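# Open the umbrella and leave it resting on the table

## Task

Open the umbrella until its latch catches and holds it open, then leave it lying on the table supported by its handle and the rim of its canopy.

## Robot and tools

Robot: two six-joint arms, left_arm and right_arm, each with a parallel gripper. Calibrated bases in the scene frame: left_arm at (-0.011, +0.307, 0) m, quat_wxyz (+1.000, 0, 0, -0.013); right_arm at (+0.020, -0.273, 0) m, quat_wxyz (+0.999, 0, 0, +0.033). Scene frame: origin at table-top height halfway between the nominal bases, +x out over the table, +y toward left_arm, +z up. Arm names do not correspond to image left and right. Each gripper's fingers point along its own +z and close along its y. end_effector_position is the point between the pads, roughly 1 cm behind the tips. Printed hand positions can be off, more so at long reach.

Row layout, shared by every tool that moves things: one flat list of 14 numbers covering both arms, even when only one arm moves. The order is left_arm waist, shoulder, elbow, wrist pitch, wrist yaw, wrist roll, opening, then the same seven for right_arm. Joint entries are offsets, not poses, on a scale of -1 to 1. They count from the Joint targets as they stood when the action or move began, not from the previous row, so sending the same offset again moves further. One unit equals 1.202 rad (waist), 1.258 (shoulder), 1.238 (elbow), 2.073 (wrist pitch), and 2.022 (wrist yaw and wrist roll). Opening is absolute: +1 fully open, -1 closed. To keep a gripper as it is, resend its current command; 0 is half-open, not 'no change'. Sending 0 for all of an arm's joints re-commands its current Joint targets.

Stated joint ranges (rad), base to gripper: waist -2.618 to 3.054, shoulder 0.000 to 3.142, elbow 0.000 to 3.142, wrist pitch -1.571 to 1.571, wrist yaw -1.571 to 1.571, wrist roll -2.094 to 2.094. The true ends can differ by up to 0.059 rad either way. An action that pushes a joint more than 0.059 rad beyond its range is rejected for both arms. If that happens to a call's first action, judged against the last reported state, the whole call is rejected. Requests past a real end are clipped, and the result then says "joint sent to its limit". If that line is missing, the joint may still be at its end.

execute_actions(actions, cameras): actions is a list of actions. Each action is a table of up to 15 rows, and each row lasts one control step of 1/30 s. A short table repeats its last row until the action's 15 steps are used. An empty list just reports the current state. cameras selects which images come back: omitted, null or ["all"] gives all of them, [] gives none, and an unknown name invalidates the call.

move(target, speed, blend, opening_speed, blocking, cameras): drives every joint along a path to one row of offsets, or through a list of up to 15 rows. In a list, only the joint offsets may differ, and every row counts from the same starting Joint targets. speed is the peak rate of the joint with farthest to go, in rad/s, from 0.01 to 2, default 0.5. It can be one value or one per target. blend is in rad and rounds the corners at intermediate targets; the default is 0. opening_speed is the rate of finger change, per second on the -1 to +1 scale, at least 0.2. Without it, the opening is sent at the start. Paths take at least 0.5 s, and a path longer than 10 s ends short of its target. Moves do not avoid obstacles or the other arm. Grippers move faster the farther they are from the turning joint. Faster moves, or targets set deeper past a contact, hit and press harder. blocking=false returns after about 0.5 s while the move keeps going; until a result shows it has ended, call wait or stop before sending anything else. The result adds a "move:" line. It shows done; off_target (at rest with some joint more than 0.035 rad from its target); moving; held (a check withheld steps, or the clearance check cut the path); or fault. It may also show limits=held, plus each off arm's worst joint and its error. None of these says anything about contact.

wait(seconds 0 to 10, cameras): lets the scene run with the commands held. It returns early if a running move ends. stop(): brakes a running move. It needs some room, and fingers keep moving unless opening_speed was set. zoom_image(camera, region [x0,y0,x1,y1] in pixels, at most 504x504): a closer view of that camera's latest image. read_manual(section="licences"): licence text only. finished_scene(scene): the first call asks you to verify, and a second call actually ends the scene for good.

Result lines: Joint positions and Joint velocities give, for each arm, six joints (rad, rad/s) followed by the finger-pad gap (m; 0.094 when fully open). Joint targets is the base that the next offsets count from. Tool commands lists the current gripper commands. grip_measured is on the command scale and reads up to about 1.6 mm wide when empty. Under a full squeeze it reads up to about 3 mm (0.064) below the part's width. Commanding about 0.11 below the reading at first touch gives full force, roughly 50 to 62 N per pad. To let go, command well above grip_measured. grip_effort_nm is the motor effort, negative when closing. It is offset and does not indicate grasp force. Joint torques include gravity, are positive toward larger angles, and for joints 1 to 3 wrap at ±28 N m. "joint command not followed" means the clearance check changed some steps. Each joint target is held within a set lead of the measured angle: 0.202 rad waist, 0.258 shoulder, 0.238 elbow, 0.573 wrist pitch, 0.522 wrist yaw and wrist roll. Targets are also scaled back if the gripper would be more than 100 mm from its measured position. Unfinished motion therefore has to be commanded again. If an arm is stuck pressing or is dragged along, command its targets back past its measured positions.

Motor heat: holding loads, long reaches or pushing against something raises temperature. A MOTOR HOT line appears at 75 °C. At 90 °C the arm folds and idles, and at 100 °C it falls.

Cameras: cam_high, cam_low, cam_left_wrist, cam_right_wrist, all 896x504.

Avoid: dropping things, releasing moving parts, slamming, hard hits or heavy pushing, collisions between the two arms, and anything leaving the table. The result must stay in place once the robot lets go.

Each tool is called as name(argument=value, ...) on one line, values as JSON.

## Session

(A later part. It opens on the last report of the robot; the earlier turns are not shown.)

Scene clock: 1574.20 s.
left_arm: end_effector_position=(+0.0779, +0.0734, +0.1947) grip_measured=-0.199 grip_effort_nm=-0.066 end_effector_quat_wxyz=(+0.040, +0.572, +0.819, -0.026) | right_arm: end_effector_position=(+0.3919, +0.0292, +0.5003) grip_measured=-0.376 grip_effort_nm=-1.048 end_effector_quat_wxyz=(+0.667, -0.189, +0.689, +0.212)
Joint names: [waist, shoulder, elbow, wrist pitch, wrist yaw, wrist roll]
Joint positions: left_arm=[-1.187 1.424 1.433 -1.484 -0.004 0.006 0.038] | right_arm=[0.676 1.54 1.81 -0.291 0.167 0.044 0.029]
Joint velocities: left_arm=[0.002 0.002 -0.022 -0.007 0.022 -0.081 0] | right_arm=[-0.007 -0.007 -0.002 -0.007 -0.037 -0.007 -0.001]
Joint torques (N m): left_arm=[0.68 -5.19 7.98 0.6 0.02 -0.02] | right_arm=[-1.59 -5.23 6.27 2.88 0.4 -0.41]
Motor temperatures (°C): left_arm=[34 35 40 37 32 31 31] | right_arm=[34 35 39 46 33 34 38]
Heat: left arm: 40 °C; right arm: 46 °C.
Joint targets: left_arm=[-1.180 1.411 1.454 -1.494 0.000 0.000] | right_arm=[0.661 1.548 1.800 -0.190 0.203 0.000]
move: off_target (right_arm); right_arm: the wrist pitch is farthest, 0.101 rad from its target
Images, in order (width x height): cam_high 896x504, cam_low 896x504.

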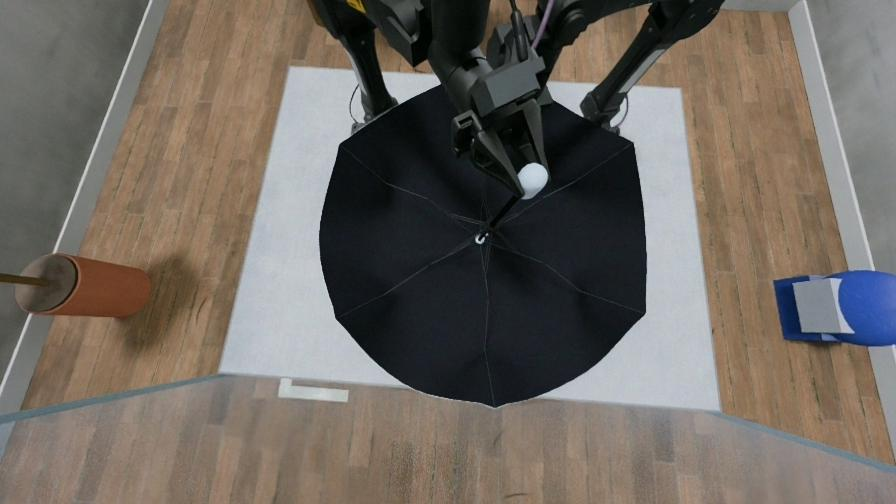

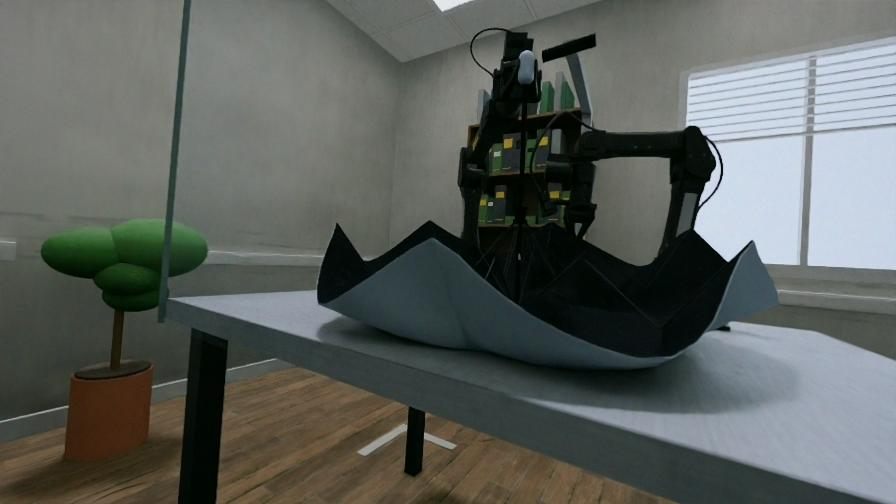

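move(target=[0, 0, 0, 0, 0, 0, -0.2, 0, 0.0294, 0.0953, -0.0434, 0, 0, -0.6], speed=0.12, cameras=["cam_high", "cam_low"])

Scene clock: 1594.53 s.
left_arm: end_effector_position=(+0.0778, +0.0735, +0.1947) grip_measured=-0.199 grip_effort_nm=-0.066 end_effector_quat_wxyz=(+0.040, +0.572, +0.819, -0.025) | right_arm: end_effector_position=(+0.3967, +0.0341, +0.4998) grip_measured=-0.376 grip_effort_nm=-1.067 end_effector_quat_wxyz=(+0.660, -0.193, +0.696, +0.209)
Joint names: [waist, shoulder, elbow, wrist pitch, wrist yaw, wrist roll]
Joint positions: left_arm=[-1.187 1.424 1.433 -1.485 -0.004 0.006 0.038] | right_arm=[0.676 1.577 1.867 -0.334 0.166 0.044 0.029]
Joint velocities: left_arm=[-0.002 0.017 -0.012 0.081 -0.022 -0.007 -0.001] | right_arm=[-0.002 -0.007 -0.007 -0.051 0.037 -0.051 0]
Joint torques (N m): left_arm=[0.68 -5.23 7.98 0.6 0.01 -0.02] | right_arm=[-1.58 -5.45 11.64 2.45 0.43 -0.41]
Motor temperatures (°C): left_arm=[34 35 41 36 32 31 31] | right_arm=[34 35 38 53 33 34 38]
Heat: left arm: 41 °C; right arm: 53 °C.
Joint targets: left_arm=[-1.180 1.411 1.454 -1.495 0.000 0.000] | right_arm=[0.661 1.586 1.918 -0.280 0.203 0.000]
move: off_target (right_arm); right_arm: the wrist pitch is farthest, 0.054 rad from its target
Images, in order (width x height): cam_high 896x504, cam_low 896x504.

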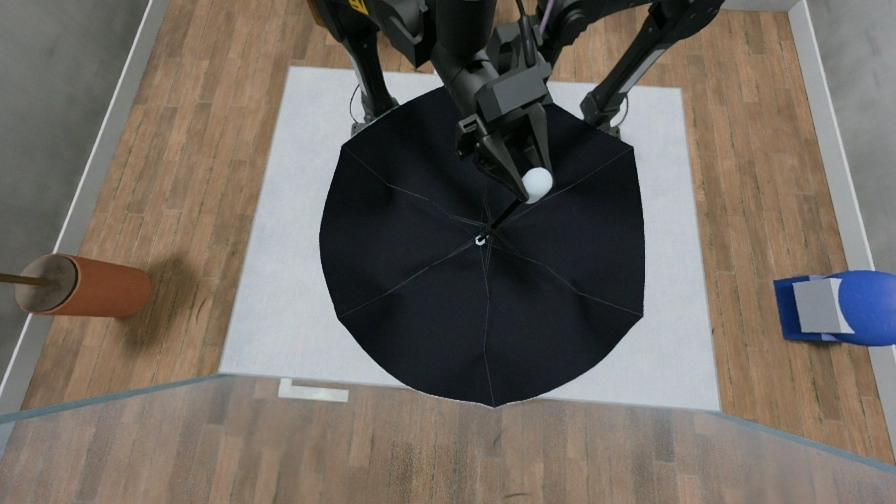

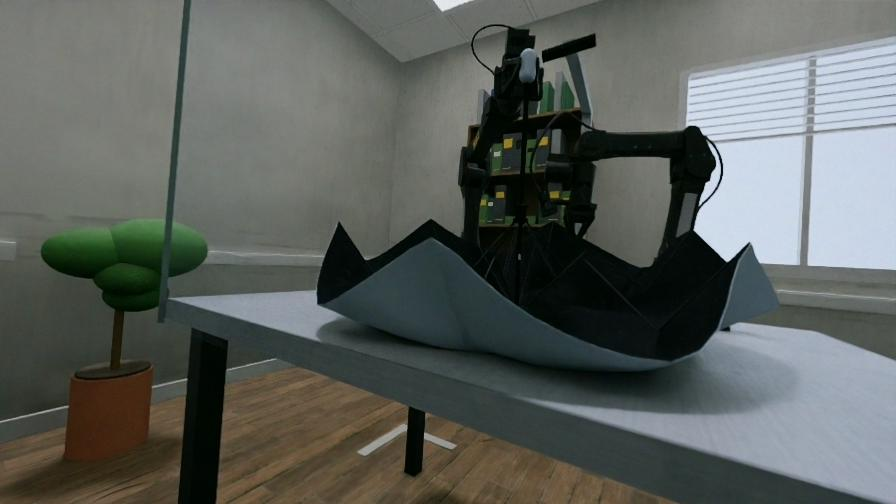

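move(target=[0, 0, 0, 0, 0, 0, -0.2, 0, -0.0183, -0.0105, 0.06, 0, 0, -0.6], speed=0.1, cameras=["cam_low"])

Scene clock: 1604.27 s.
left_arm: end_effector_position=(+0.0778, +0.0735, +0.1947) grip_measured=-0.199 grip_effort_nm=-0.066 end_effector_quat_wxyz=(+0.040, +0.572, +0.819, -0.025) | right_arm: end_effector_position=(+0.3987, +0.0316, +0.5128) grip_measured=-0.376 grip_effort_nm=-1.062 end_effector_quat_wxyz=(+0.678, -0.181, +0.680, +0.214)
Joint names: [waist, shoulder, elbow, wrist pitch, wrist yaw, wrist roll]
Joint positions: left_arm=[-1.187 1.424 1.433 -1.485 -0.004 0.006 0.038] | right_arm=[0.673 1.577 1.867 -0.281 0.173 0.044 0.029]
Joint velocities: left_arm=[-0.002 -0.007 -0.042 -0.037 -0.007 -0.051 -0.001] | right_arm=[-0.002 0.007 -0.007 0.051 -0.051 0.007 0]
Joint torques (N m): left_arm=[0.69 -5.22 7.95 0.59 0.02 -0.01] | right_arm=[-1.18 -7.13 10.44 3.1 0.35 -0.4]
Motor temperatures (°C): left_arm=[34 35 41 36 32 31 31] | right_arm=[34 35 39 54 33 34 38]
Heat: left arm: 41 °C; right arm: 54 °C.
Joint targets: left_arm=[-1.180 1.411 1.454 -1.495 0.000 0.000] | right_arm=[0.661 1.563 1.905 -0.155 0.203 0.000]
move: off_target (right_arm); right_arm: the wrist pitch is farthest, 0.125 rad from its target
Images, in order (width x height): cam_low 896x504.

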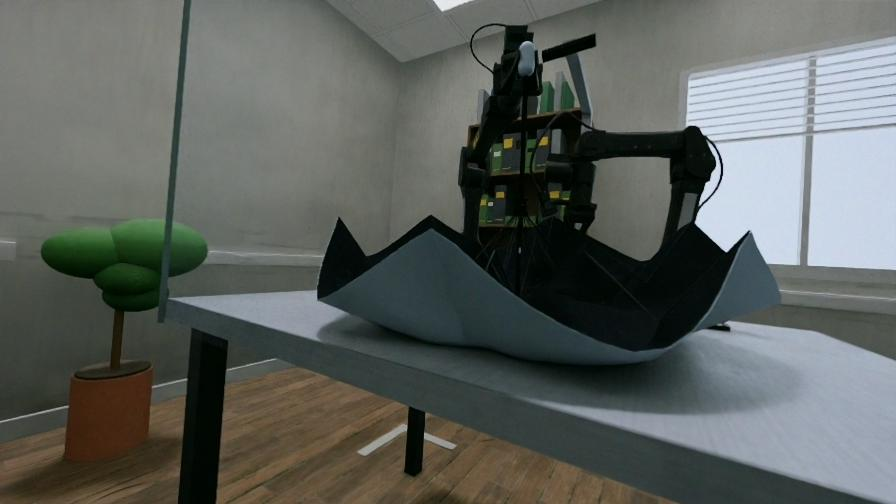

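move(target=[0, 0, 0, 0, 0, 0, -0.2, 0.02, -0.054, -0.1858, 0.0217, 0.001, -0.0099, -0.6], speed=0.1, cameras=["cam_high", "cam_low"])

Scene clock: 1617.33 s.
left_arm: end_effector_position=(+0.0778, +0.0735, +0.1947) grip_measured=-0.199 grip_effort_nm=-0.066 end_effector_quat_wxyz=(+0.040, +0.572, +0.819, -0.025) | right_arm: end_effector_position=(+0.3941, +0.0301, +0.5015) grip_measured=-0.376 grip_effort_nm=-1.062 end_effector_quat_wxyz=(+0.697, -0.181, +0.661, +0.211)
Joint names: [waist, shoulder, elbow, wrist pitch, wrist yaw, wrist roll]
Joint positions: left_arm=[-1.187 1.424 1.433 -1.485 -0.004 0.006 0.038] | right_arm=[0.681 1.516 1.701 -0.123 0.186 0.016 0.029]
Joint velocities: left_arm=[0.002 -0.017 0.002 -0.037 -0.007 -0.022 0] | right_arm=[-0.002 -0.012 -0.002 0.022 0.066 0.007 -0.001]
Joint torques (N m): left_arm=[0.68 -5.2 7.97 0.59 0.02 -0.02] | right_arm=[0.34 -7.47 5.18 2 0.22 -0.33]
Motor temperatures (°C): left_arm=[34 35 41 36 32 31 31] | right_arm=[34 36 38 56 33 34 38]
Heat: left arm: 41 °C; right arm: 56 °C.
Joint targets: left_arm=[-1.180 1.411 1.454 -1.494 0.000 0.000] | right_arm=[0.685 1.495 1.675 -0.111 0.205 -0.019]
move: off_target (right_arm); right_arm: the wrist roll is farthest, 0.036 rad from its target
Images, in order (width x height): cam_high 896x504, cam_low 896x504.

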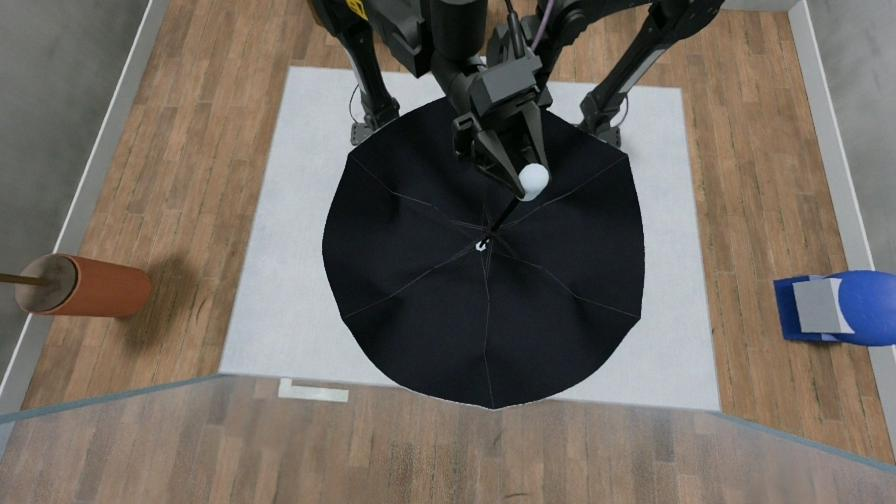

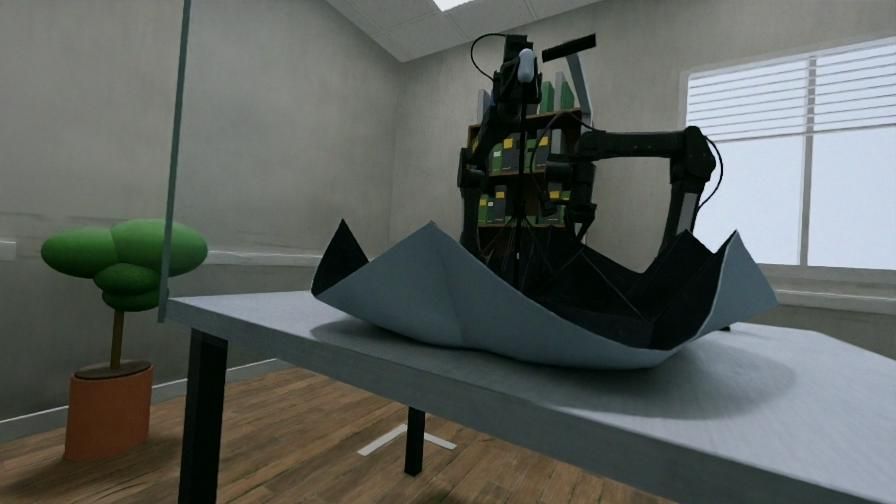

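move(target=[0, 0, 0, 0, 0, 0, -0.2, 0.0591, -0.1312, -0.1834, 0.0709, 0.0307, -0.0104, -0.6], speed=0.1, cameras=["cam_high", "cam_low", "cam_left_wrist"])

Scene clock: 1632.97 s.
left_arm: end_effector_position=(+0.0778, +0.0735, +0.1947) grip_measured=-0.199 grip_effort_nm=-0.066 end_effector_quat_wxyz=(+0.040, +0.572, +0.819, -0.025) | right_arm: end_effector_position=(+0.3507, +0.0149, +0.5044) grip_measured=-0.376 grip_effort_nm=-1.062 end_effector_quat_wxyz=(+0.727, -0.176, +0.628, +0.214)
Joint names: [waist, shoulder, elbow, wrist pitch, wrist yaw, wrist roll]
Joint positions: left_arm=[-1.187 1.424 1.433 -1.485 -0.004 0.006 0.038] | right_arm=[0.751 1.345 1.474 0.026 0.255 -0.026 0.029]
Joint velocities: left_arm=[0.002 -0.017 -0.017 -0.007 0.022 0.037 0] | right_arm=[0.007 -0.017 0.007 -0.022 -0.037 0.022 -0.001]
Joint torques (N m): left_arm=[0.68 -5.2 7.98 0.6 0.02 -0.01] | right_arm=[0.49 -5.68 5.19 1.95 0.12 -0.11]
Motor temperatures (°C): left_arm=[34 35 41 36 32 31 31] | right_arm=[34 36 38 52 33 34 38]
Heat: left arm: 41 °C; right arm: 52 °C.
Joint targets: left_arm=[-1.180 1.411 1.454 -1.494 0.000 0.000] | right_arm=[0.756 1.329 1.448 0.036 0.267 -0.041]
move: done
Images, in order (width x height): cam_high 896x504, cam_low 896x504, cam_left_wrist 896x504.

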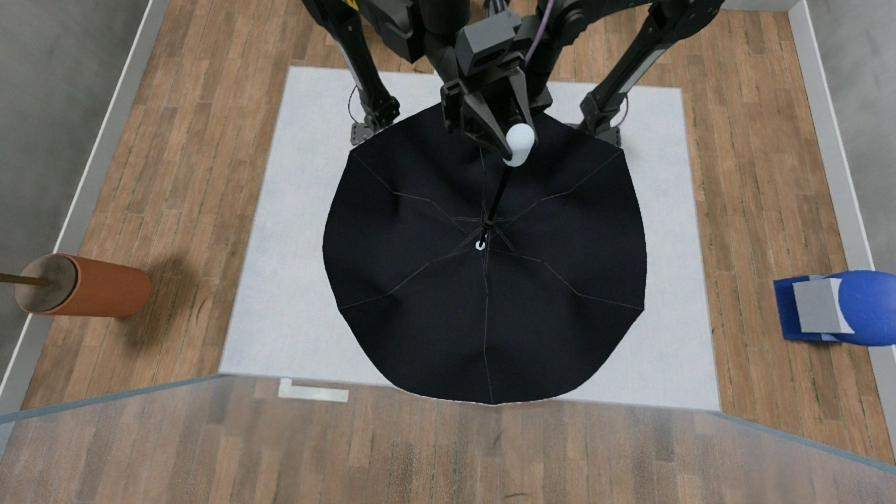

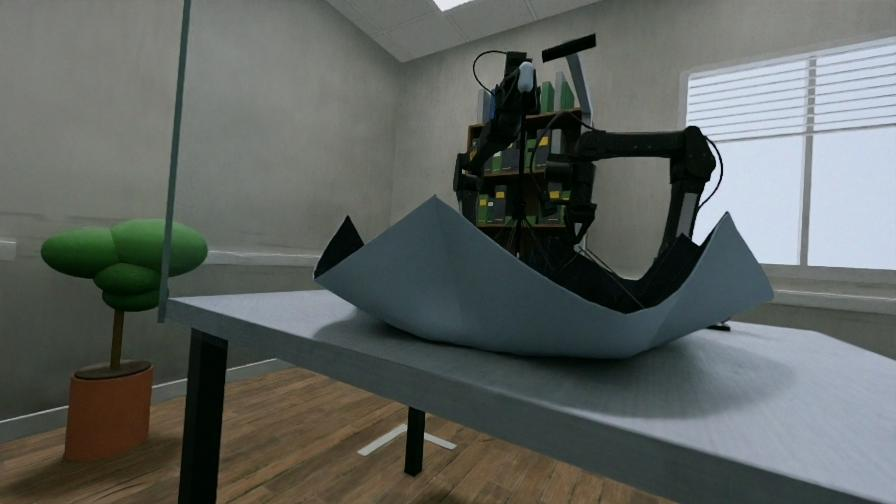

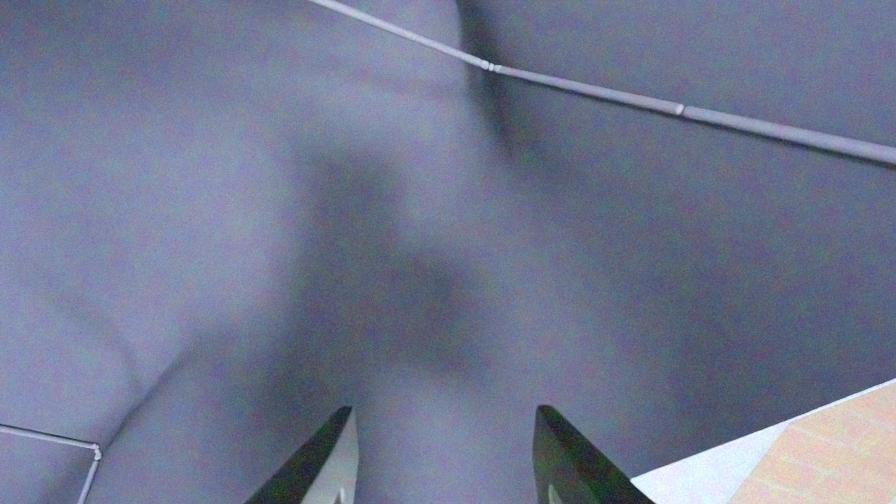

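zoom_image(camera="cam_high", region=[420, 140, 560, 300])

zoom_image(camera="cam_low", region=[440, 50, 640, 300])

Scaled by 3.150 from the camera's 896x504 image, which has a finer 1280x720 frame.

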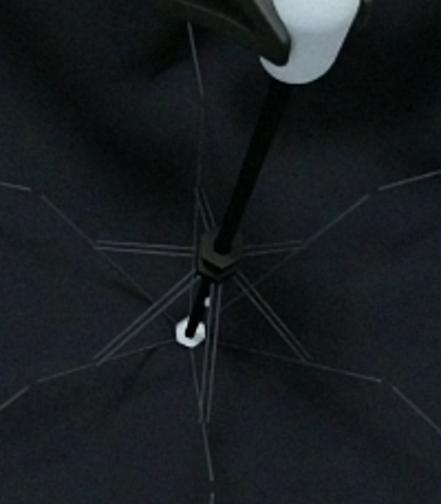

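Scaled by 2.016 from the camera's 896x504 image, which has a finer 1280x720 frame.

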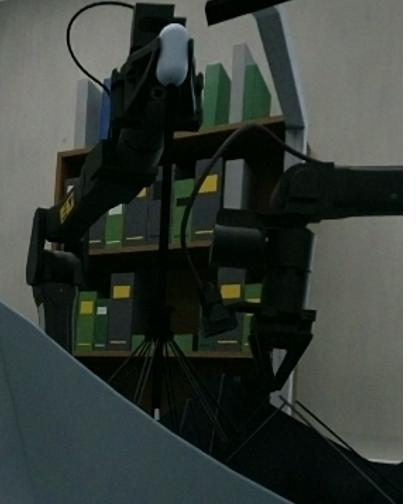

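zoom_image(camera="cam_low", region=[480, 160, 580, 290])

zoom_image(camera="cam_high", region=[465, 205, 510, 255])

Scaled by 3.877 from the camera's 896x504 image, which has a finer 1280x720 frame.

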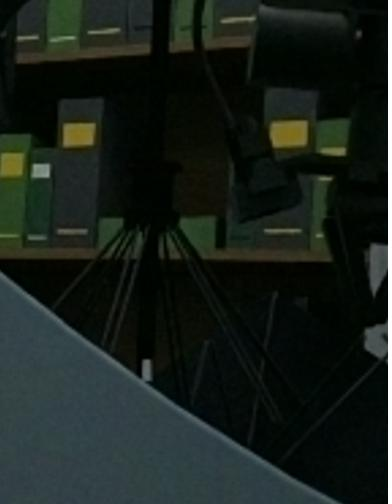

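Scaled by 10.080 from the camera's 896x504 image, which has a finer 1280x720 frame.

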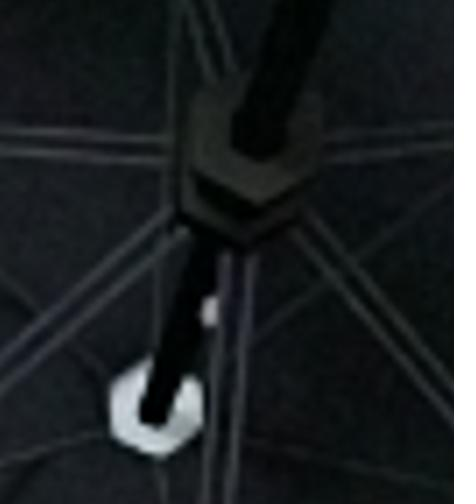

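move(target=[[0, 0.1184, 0.2149, 0.0396, 0, 0, -0.2, 0, 0, 0, 0, 0, 0, -0.6], [0.8985, 0.1184, 0.2149, 0.0396, 0.3452, -1.0, -0.2, 0, 0, 0, 0, 0, 0, -0.6]], speed=0.8, cameras=["cam_high", "cam_low", "cam_left_wrist"])

Scene clock: 1743.53 s.
left_arm: end_effector_position=(+0.2822, +0.1557, +0.2800) grip_measured=-0.199 grip_effort_nm=-0.071 end_effector_quat_wxyz=(+0.223, +0.723, -0.588, +0.286) | right_arm: end_effector_position=(+0.3508, +0.0149, +0.5043) grip_measured=-0.376 grip_effort_nm=-1.067 end_effector_quat_wxyz=(+0.727, -0.176, +0.628, +0.214)
Joint names: [waist, shoulder, elbow, wrist pitch, wrist yaw, wrist roll]
Joint positions: left_arm=[-0.103 1.547 1.696 -1.411 0.687 -2.015 0.038] | right_arm=[0.751 1.345 1.474 0.026 0.255 -0.026 0.029]
Joint velocities: left_arm=[-0.007 0.007 -0.007 -0.007 -0.037 -0.022 0] | right_arm=[-0.007 -0.007 0.007 0.007 -0.051 -0.022 0]
Joint torques (N m): left_arm=[0.31 -4.36 8.31 1.1 0.46 -0.03] | right_arm=[0.53 -5.68 5.2 1.96 0.11 -0.12]
Motor temperatures (°C): left_arm=[34 35 42 35 32 31 31] | right_arm=[34 36 36 52 33 34 38]
Heat: left arm: 42 °C; right arm: 52 °C.
Joint targets: left_arm=[-0.100 1.560 1.721 -1.412 0.698 -2.022] | right_arm=[0.756 1.329 1.448 0.036 0.267 -0.041]
move: done
Images, in order (width x height): cam_high 896x504, cam_low 896x504, cam_left_wrist 896x504.

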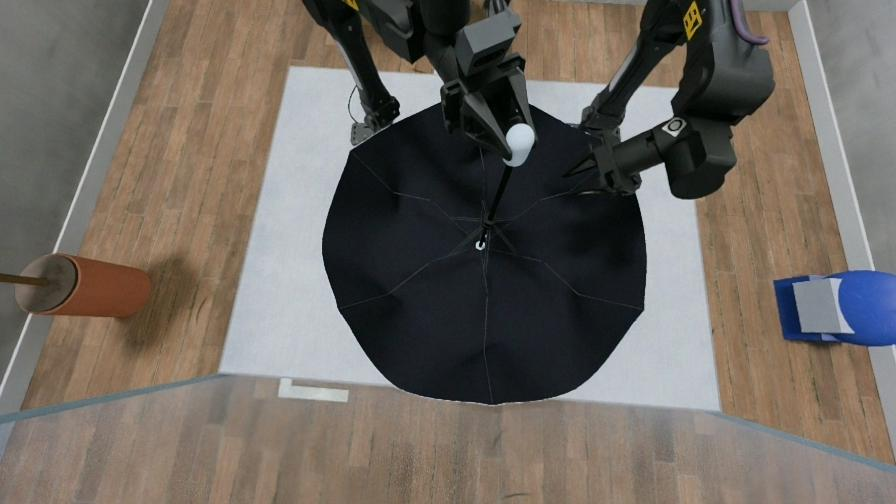

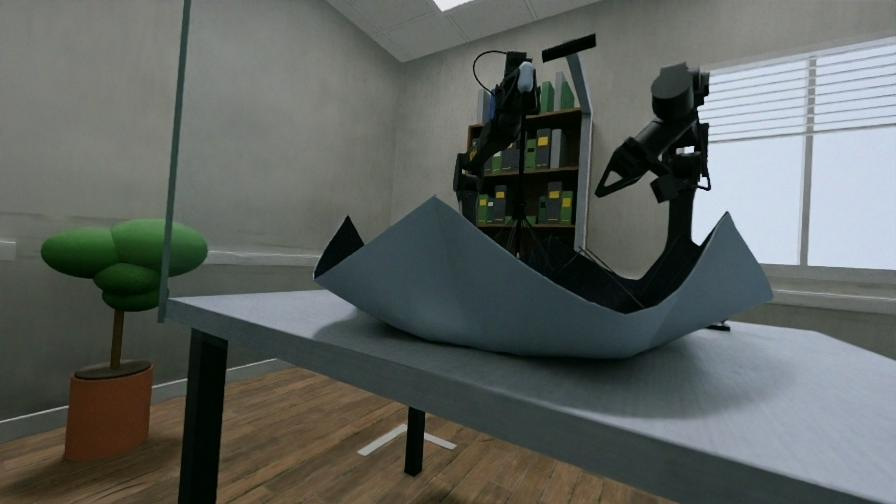

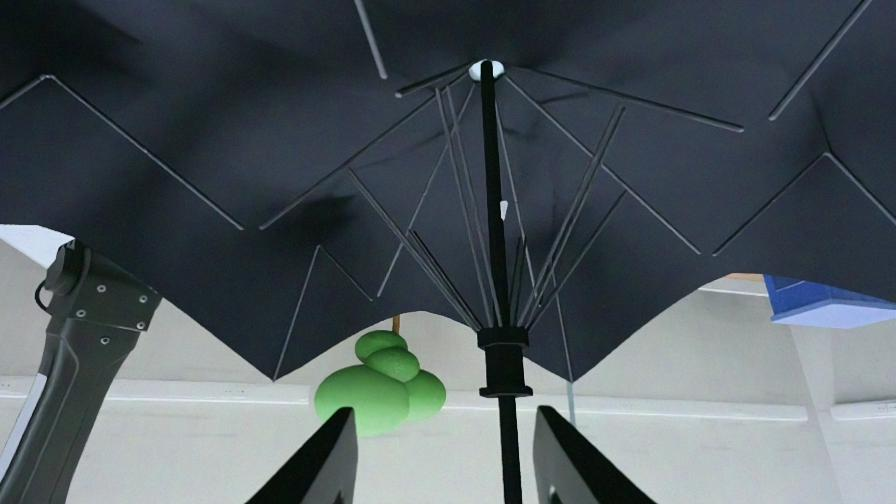

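move(target=[[0, 0, 0, 0, 0, 0, -0.2, 0, 0.0366, 0.1672, 0.0068, 0, 0, -0.6], [0, 0, 0, 0, 0, 0, -0.2, -0.0449, 0.0755, 0.1995, 0.0116, -0.0232, 0.003, -0.6]], speed=0.15, cameras=["cam_low", "cam_left_wrist"])

Scene clock: 1757.40 s.
left_arm: end_effector_position=(+0.2823, +0.1556, +0.2800) grip_measured=-0.199 grip_effort_nm=-0.071 end_effector_quat_wxyz=(+0.223, +0.723, -0.588, +0.286) | right_arm: end_effector_position=(+0.3640, +0.0120, +0.5441) grip_measured=-0.376 grip_effort_nm=-1.062 end_effector_quat_wxyz=(+0.746, -0.164, +0.607, +0.219)
Joint names: [waist, shoulder, elbow, wrist pitch, wrist yaw, wrist roll]
Joint positions: left_arm=[-0.103 1.547 1.696 -1.411 0.687 -2.016 0.038] | right_arm=[0.712 1.421 1.642 -0.006 0.224 -0.027 0.029]
Joint velocities: left_arm=[-0.002 -0.007 0.012 0.037 -0.037 -0.007 -0.001] | right_arm=[0.012 -0.017 -0.002 -0.022 0.037 0.022 0.001]
Joint torques (N m): left_arm=[0.32 -4.37 8.31 1.09 0.45 -0.02] | right_arm=[-1.03 -4.62 11.92 2.45 -0.07 -0.05]
Motor temperatures (°C): left_arm=[34 35 42 35 32 31 31] | right_arm=[34 36 36 52 33 34 38]
Heat: left arm: 42 °C; right arm: 52 °C.
Joint targets: left_arm=[-0.100 1.560 1.721 -1.412 0.697 -2.022] | right_arm=[0.702 1.425 1.695 0.060 0.220 -0.035]
move: off_target (right_arm); right_arm: the wrist pitch is farthest, 0.066 rad from its target
Images, in order (width x height): cam_low 896x504, cam_left_wrist 896x504.

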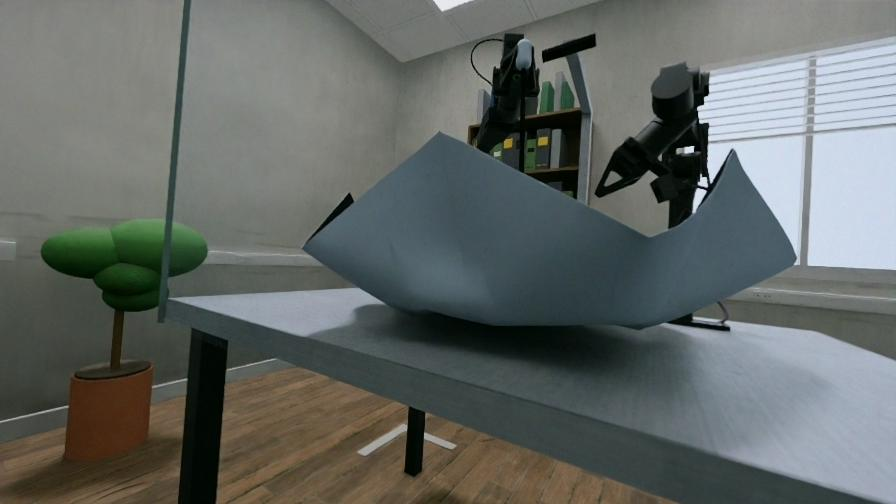

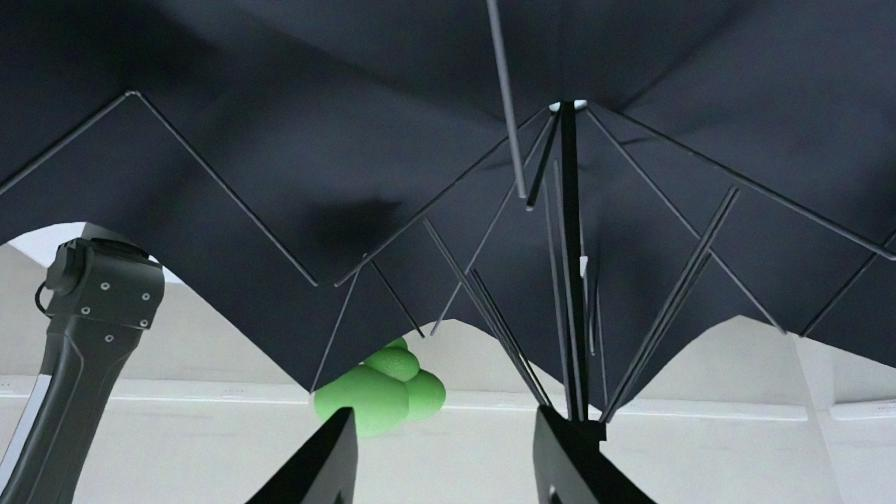

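execute_actions(actions=[])

Scene clock: 1781.77 s.
left_arm: end_effector_position=(+0.2823, +0.1556, +0.2801) grip_measured=-0.199 grip_effort_nm=-0.071 end_effector_quat_wxyz=(+0.223, +0.723, -0.588, +0.286) | right_arm: end_effector_position=(+0.3640, +0.0120, +0.5441) grip_measured=-0.376 grip_effort_nm=-1.067 end_effector_quat_wxyz=(+0.746, -0.164, +0.607, +0.219)
Joint names: [waist, shoulder, elbow, wrist pitch, wrist yaw, wrist roll]
Joint positions: left_arm=[-0.103 1.547 1.696 -1.411 0.687 -2.016 0.038] | right_arm=[0.712 1.421 1.642 -0.006 0.224 -0.027 0.029]
Joint velocities: left_arm=[0.007 0.002 -0.007 -0.007 -0.007 0.022 0] | right_arm=[-0.002 -0.017 -0.002 0.037 0.081 0.037 0.001]
Joint torques (N m): left_arm=[0.34 -4.34 8.32 1.09 0.46 -0.01] | right_arm=[-1.06 -4.6 11.9 2.46 -0.07 -0.04]
Motor temperatures (°C): left_arm=[34 35 43 35 32 31 30] | right_arm=[34 35 39 52 33 34 38]
Heat: left arm: 43 °C; right arm: 52 °C.
Joint targets: left_arm=[-0.100 1.560 1.721 -1.412 0.698 -2.022] | right_arm=[0.702 1.425 1.695 0.060 0.220 -0.035]
Tool commands: left_gripper/opening=-0.2 right_gripper/opening=-0.6

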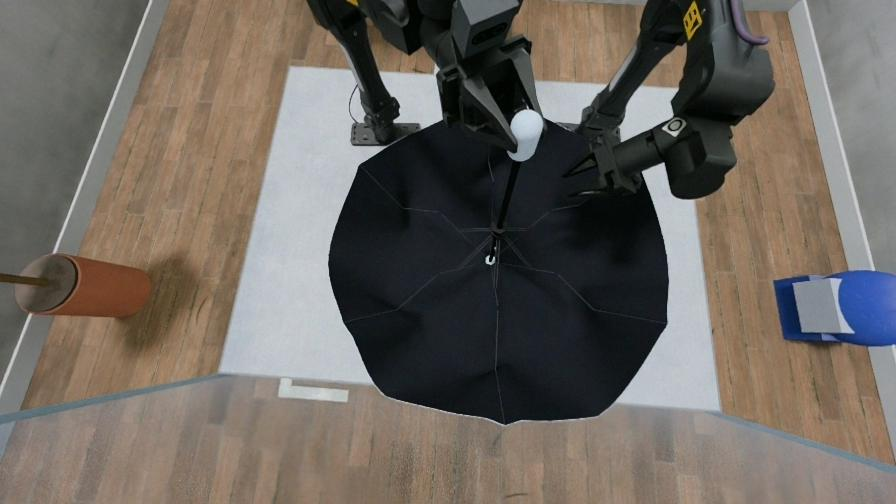

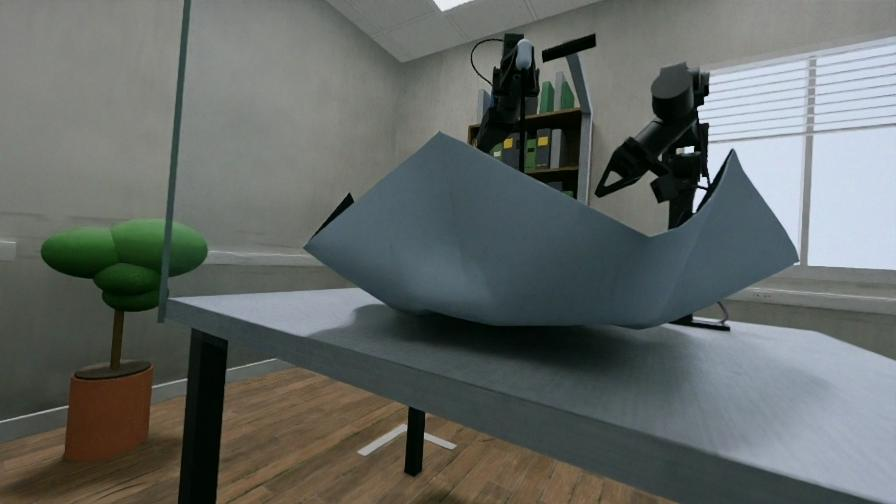

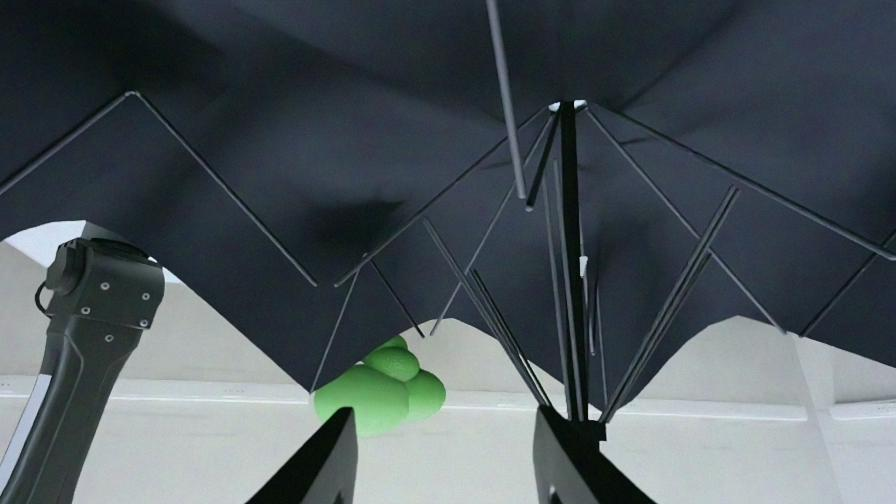

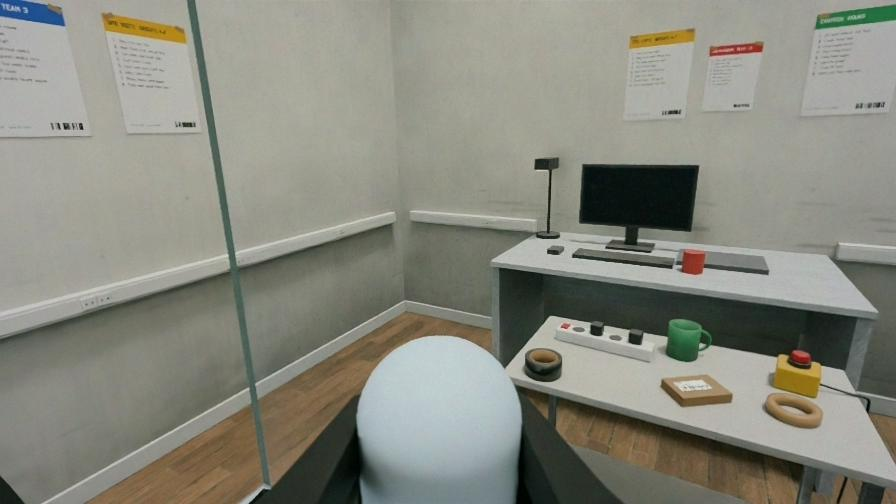

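move(target=[0,0,0,0,0,0,-0.2, 0,-0.0302,-0.1616,-0.0072,0,0,-0.6], speed=0.1, cameras=["cam_high","cam_left_wrist"])

Scene clock: 1786.80 s.
left_arm: end_effector_position=(+0.2823, +0.1556, +0.2801) grip_measured=-0.199 grip_effort_nm=-0.076 end_effector_quat_wxyz=(+0.223, +0.723, -0.588, +0.286) | right_arm: end_effector_position=(+0.3721, +0.0175, +0.5048) grip_measured=-0.376 grip_effort_nm=-1.062 end_effector_quat_wxyz=(+0.730, -0.174, +0.627, +0.209)
Joint names: [waist, shoulder, elbow, wrist pitch, wrist yaw, wrist roll]
Joint positions: left_arm=[-0.103 1.547 1.696 -1.411 0.687 -2.016 0.038] | right_arm=[0.708 1.407 1.52 0.044 0.224 -0.027 0.029]
Joint velocities: left_arm=[0.012 0.002 0.017 -0.022 -0.022 0.066 0] | right_arm=[-0.017 -0.017 0.007 -0.022 0.037 0.007 0]
Joint torques (N m): left_arm=[0.31 -4.34 8.34 1.09 0.45 -0.02] | right_arm=[-0.69 -6.6 5.33 1.87 -0.07 -0.06]
Motor temperatures (°C): left_arm=[34 35 43 35 32 31 30] | right_arm=[34 35 39 52 33 34 38]
Heat: left arm: 43 °C; right arm: 52 °C.
Joint targets: left_arm=[-0.100 1.560 1.721 -1.412 0.698 -2.021] | right_arm=[0.702 1.386 1.495 0.046 0.220 -0.035]
move: done
Images, in order (width x height): cam_high 896x504, cam_left_wrist 896x504.

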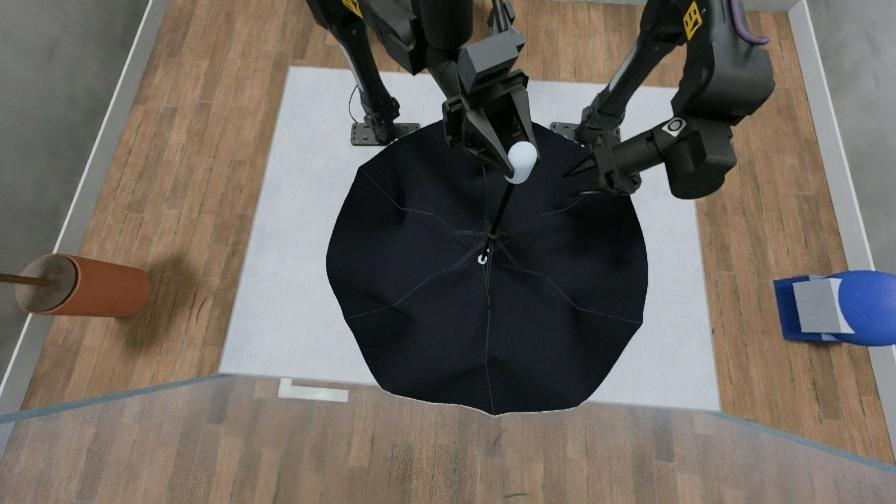

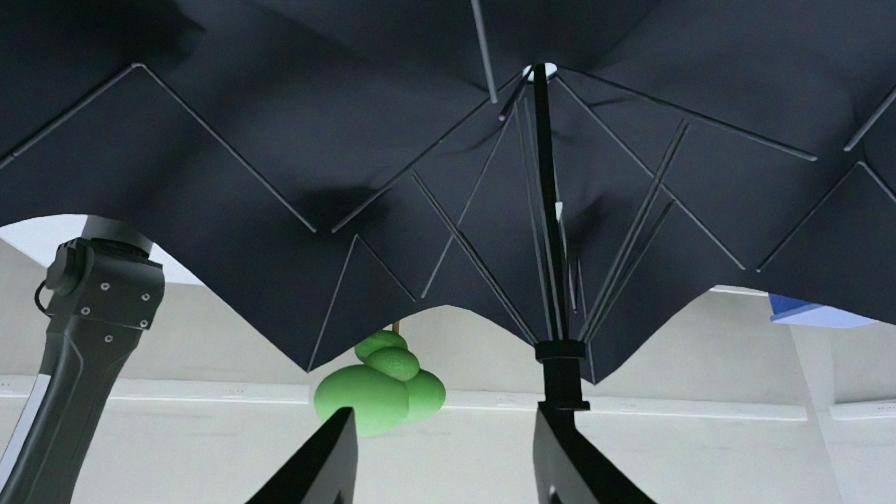

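move(target=[-0.0166,0.4777,0.584,-0.0106,0,-0.0242,0.9, 0,0,0,0,0,0,-0.6], speed=0.5, opening_speed=1.0, cameras=["cam_high","cam_left_wrist"])

Scene clock: 1837.70 s.
left_arm: end_effector_position=(+0.4379, +0.1310, +0.2779) grip_measured=+0.899 grip_effort_nm=0.066 end_effector_quat_wxyz=(+0.202, +0.713, -0.584, +0.331) | right_arm: end_effector_position=(+0.3721, +0.0176, +0.5047) grip_measured=-0.376 grip_effort_nm=-1.057 end_effector_quat_wxyz=(+0.730, -0.174, +0.627, +0.209)
Joint names: [waist, shoulder, elbow, wrist pitch, wrist yaw, wrist roll]
Joint positions: left_arm=[-0.112 2.14 2.42 -1.415 0.689 -2.065 0.089] | right_arm=[0.708 1.407 1.52 0.045 0.224 -0.027 0.029]
Joint velocities: left_arm=[-0.012 0.002 0.002 -0.051 0.007 0.037 -0.001] | right_arm=[-0.017 -0.007 -0.002 -0.022 -0.007 -0.022 -0.001]
Joint torques (N m): left_arm=[-0.65 -8.31 8.08 1.13 0.43 0] | right_arm=[-0.68 -6.61 5.31 1.86 -0.05 -0.06]
Motor temperatures (°C): left_arm=[34 35 43 35 32 31 30] | right_arm=[34 36 36 52 33 34 38]
Heat: left arm: 43 °C; right arm: 52 °C.
Joint targets: left_arm=[-0.120 2.161 2.443 -1.434 0.697 -2.071] | right_arm=[0.702 1.386 1.495 0.045 0.220 -0.035]
move: done
Images, in order (width x height): cam_high 896x504, cam_left_wrist 896x504.

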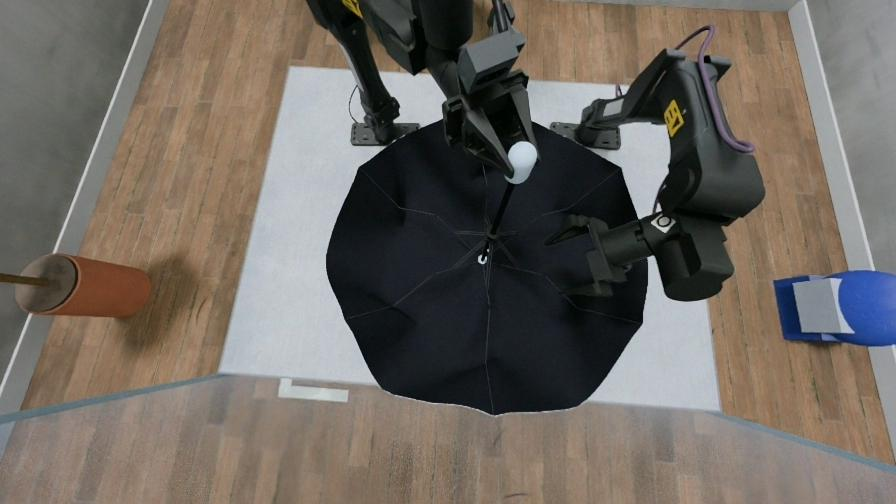

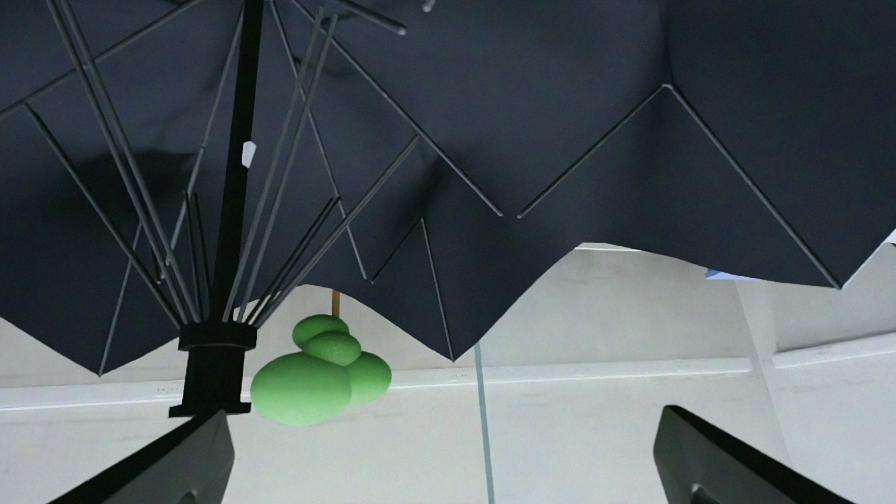

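move(target=[-0.125,0.026,0.083,-0.0342,0,0,0.9, 0,0,0,0,0,0,-0.6], speed=0.3, cameras=["cam_high","cam_left_wrist"])

Scene clock: 1846.90 s.
left_arm: end_effector_position=(+0.4013, +0.0616, +0.2920) grip_measured=+0.899 grip_effort_nm=0.071 end_effector_quat_wxyz=(+0.227, +0.661, -0.640, +0.318) | right_arm: end_effector_position=(+0.3721, +0.0176, +0.5047) grip_measured=-0.376 grip_effort_nm=-1.062 end_effector_quat_wxyz=(+0.730, -0.174, +0.627, +0.209)
Joint names: [waist, shoulder, elbow, wrist pitch, wrist yaw, wrist roll]
Joint positions: left_arm=[-0.273 2.166 2.523 -1.481 0.692 -2.066 0.089] | right_arm=[0.708 1.407 1.52 0.045 0.224 -0.027 0.029]
Joint velocities: left_arm=[-0.007 -0.007 -0.022 0.007 -0.037 -0.037 -0.001] | right_arm=[-0.032 -0.012 0.012 -0.007 0.051 -0.007 0]
Joint torques (N m): left_arm=[0.31 -7.79 7.83 1.1 0.39 -0.01] | right_arm=[-0.69 -6.56 5.37 1.86 -0.05 -0.08]
Motor temperatures (°C): left_arm=[34 35 43 35 32 31 30] | right_arm=[34 36 36 52 33 34 38]
Heat: left arm: 43 °C; right arm: 52 °C.
Joint targets: left_arm=[-0.270 2.194 2.546 -1.505 0.697 -2.070] | right_arm=[0.702 1.386 1.495 0.045 0.220 -0.035]
move: done
Images, in order (width x height): cam_high 896x504, cam_left_wrist 896x504.

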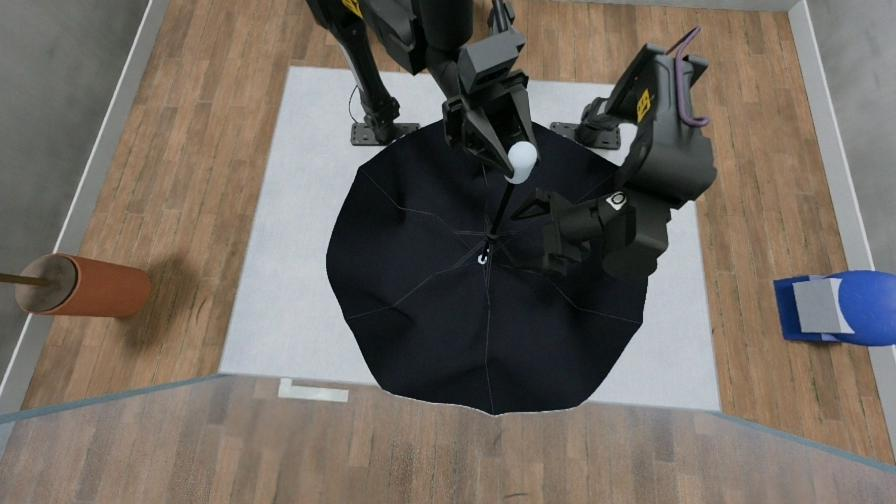

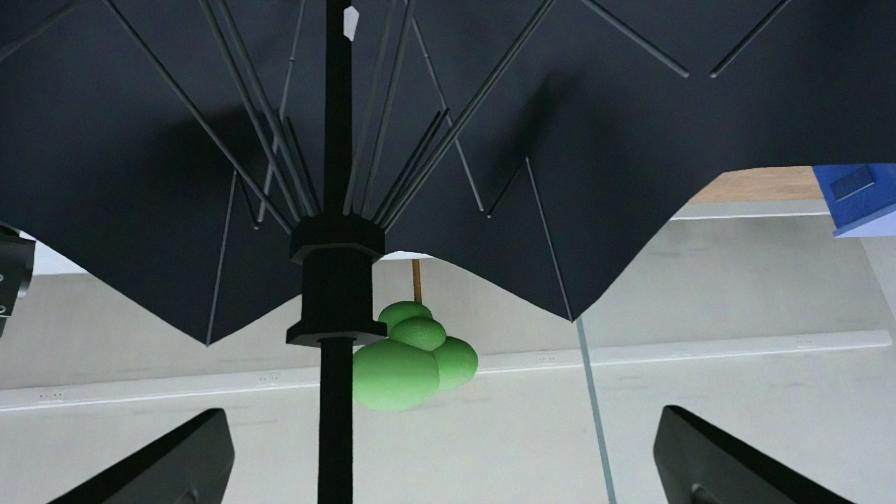

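move(target=[-0.0832,0,0,0,0,0,0.9, 0,0,0,0,0,0,-0.6], speed=0.2, cameras=["cam_high","cam_left_wrist"])

Scene clock: 1854.30 s.
left_arm: end_effector_position=(+0.3754, +0.0227, +0.2920) grip_measured=+0.899 grip_effort_nm=0.071 end_effector_quat_wxyz=(+0.243, +0.630, -0.671, +0.307) | right_arm: end_effector_position=(+0.3721, +0.0176, +0.5047) grip_measured=-0.376 grip_effort_nm=-1.067 end_effector_quat_wxyz=(+0.730, -0.174, +0.627, +0.209)
Joint names: [waist, shoulder, elbow, wrist pitch, wrist yaw, wrist roll]
Joint positions: left_arm=[-0.37 2.166 2.523 -1.482 0.692 -2.066 0.089] | right_arm=[0.708 1.407 1.52 0.045 0.224 -0.027 0.029]
Joint velocities: left_arm=[-0.007 0.002 -0.007 0.007 -0.037 -0.066 0.001] | right_arm=[-0.022 0.017 -0.012 0.081 0.007 -0.007 -0.001]
Joint torques (N m): left_arm=[0.06 -7.8 7.83 1.11 0.38 -0.01] | right_arm=[-0.68 -6.65 5.34 1.86 -0.06 -0.07]
Motor temperatures (°C): left_arm=[34 36 42 35 32 31 30] | right_arm=[34 36 36 51 33 34 38]
Heat: left arm: 42 °C; right arm: 51 °C.
Joint targets: left_arm=[-0.370 2.194 2.546 -1.505 0.697 -2.070] | right_arm=[0.702 1.386 1.495 0.045 0.220 -0.035]
move: done
Images, in order (width x height): cam_high 896x504, cam_left_wrist 896x504.

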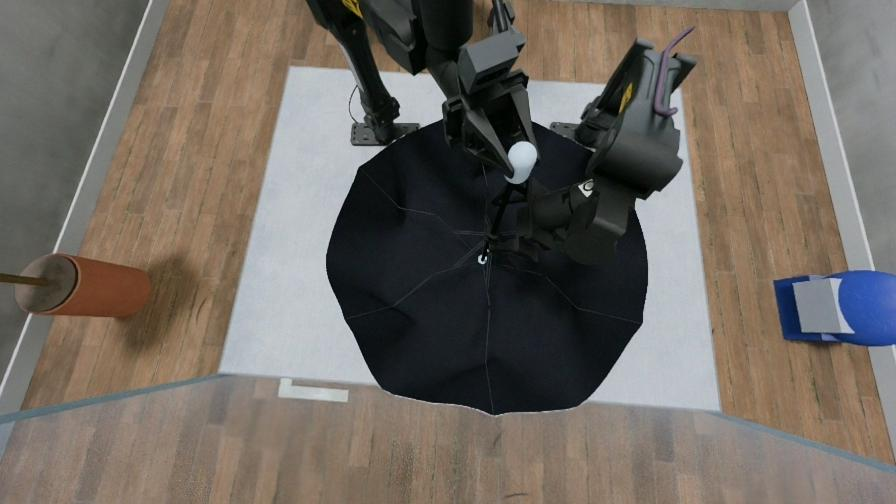

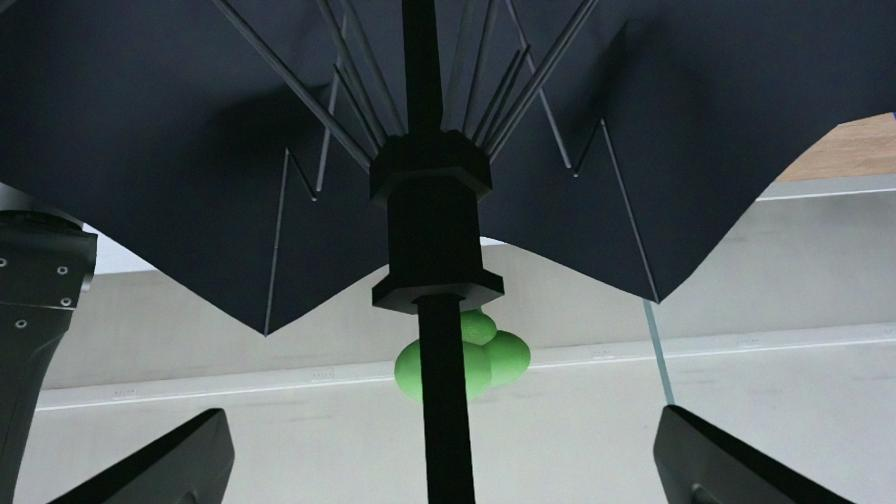

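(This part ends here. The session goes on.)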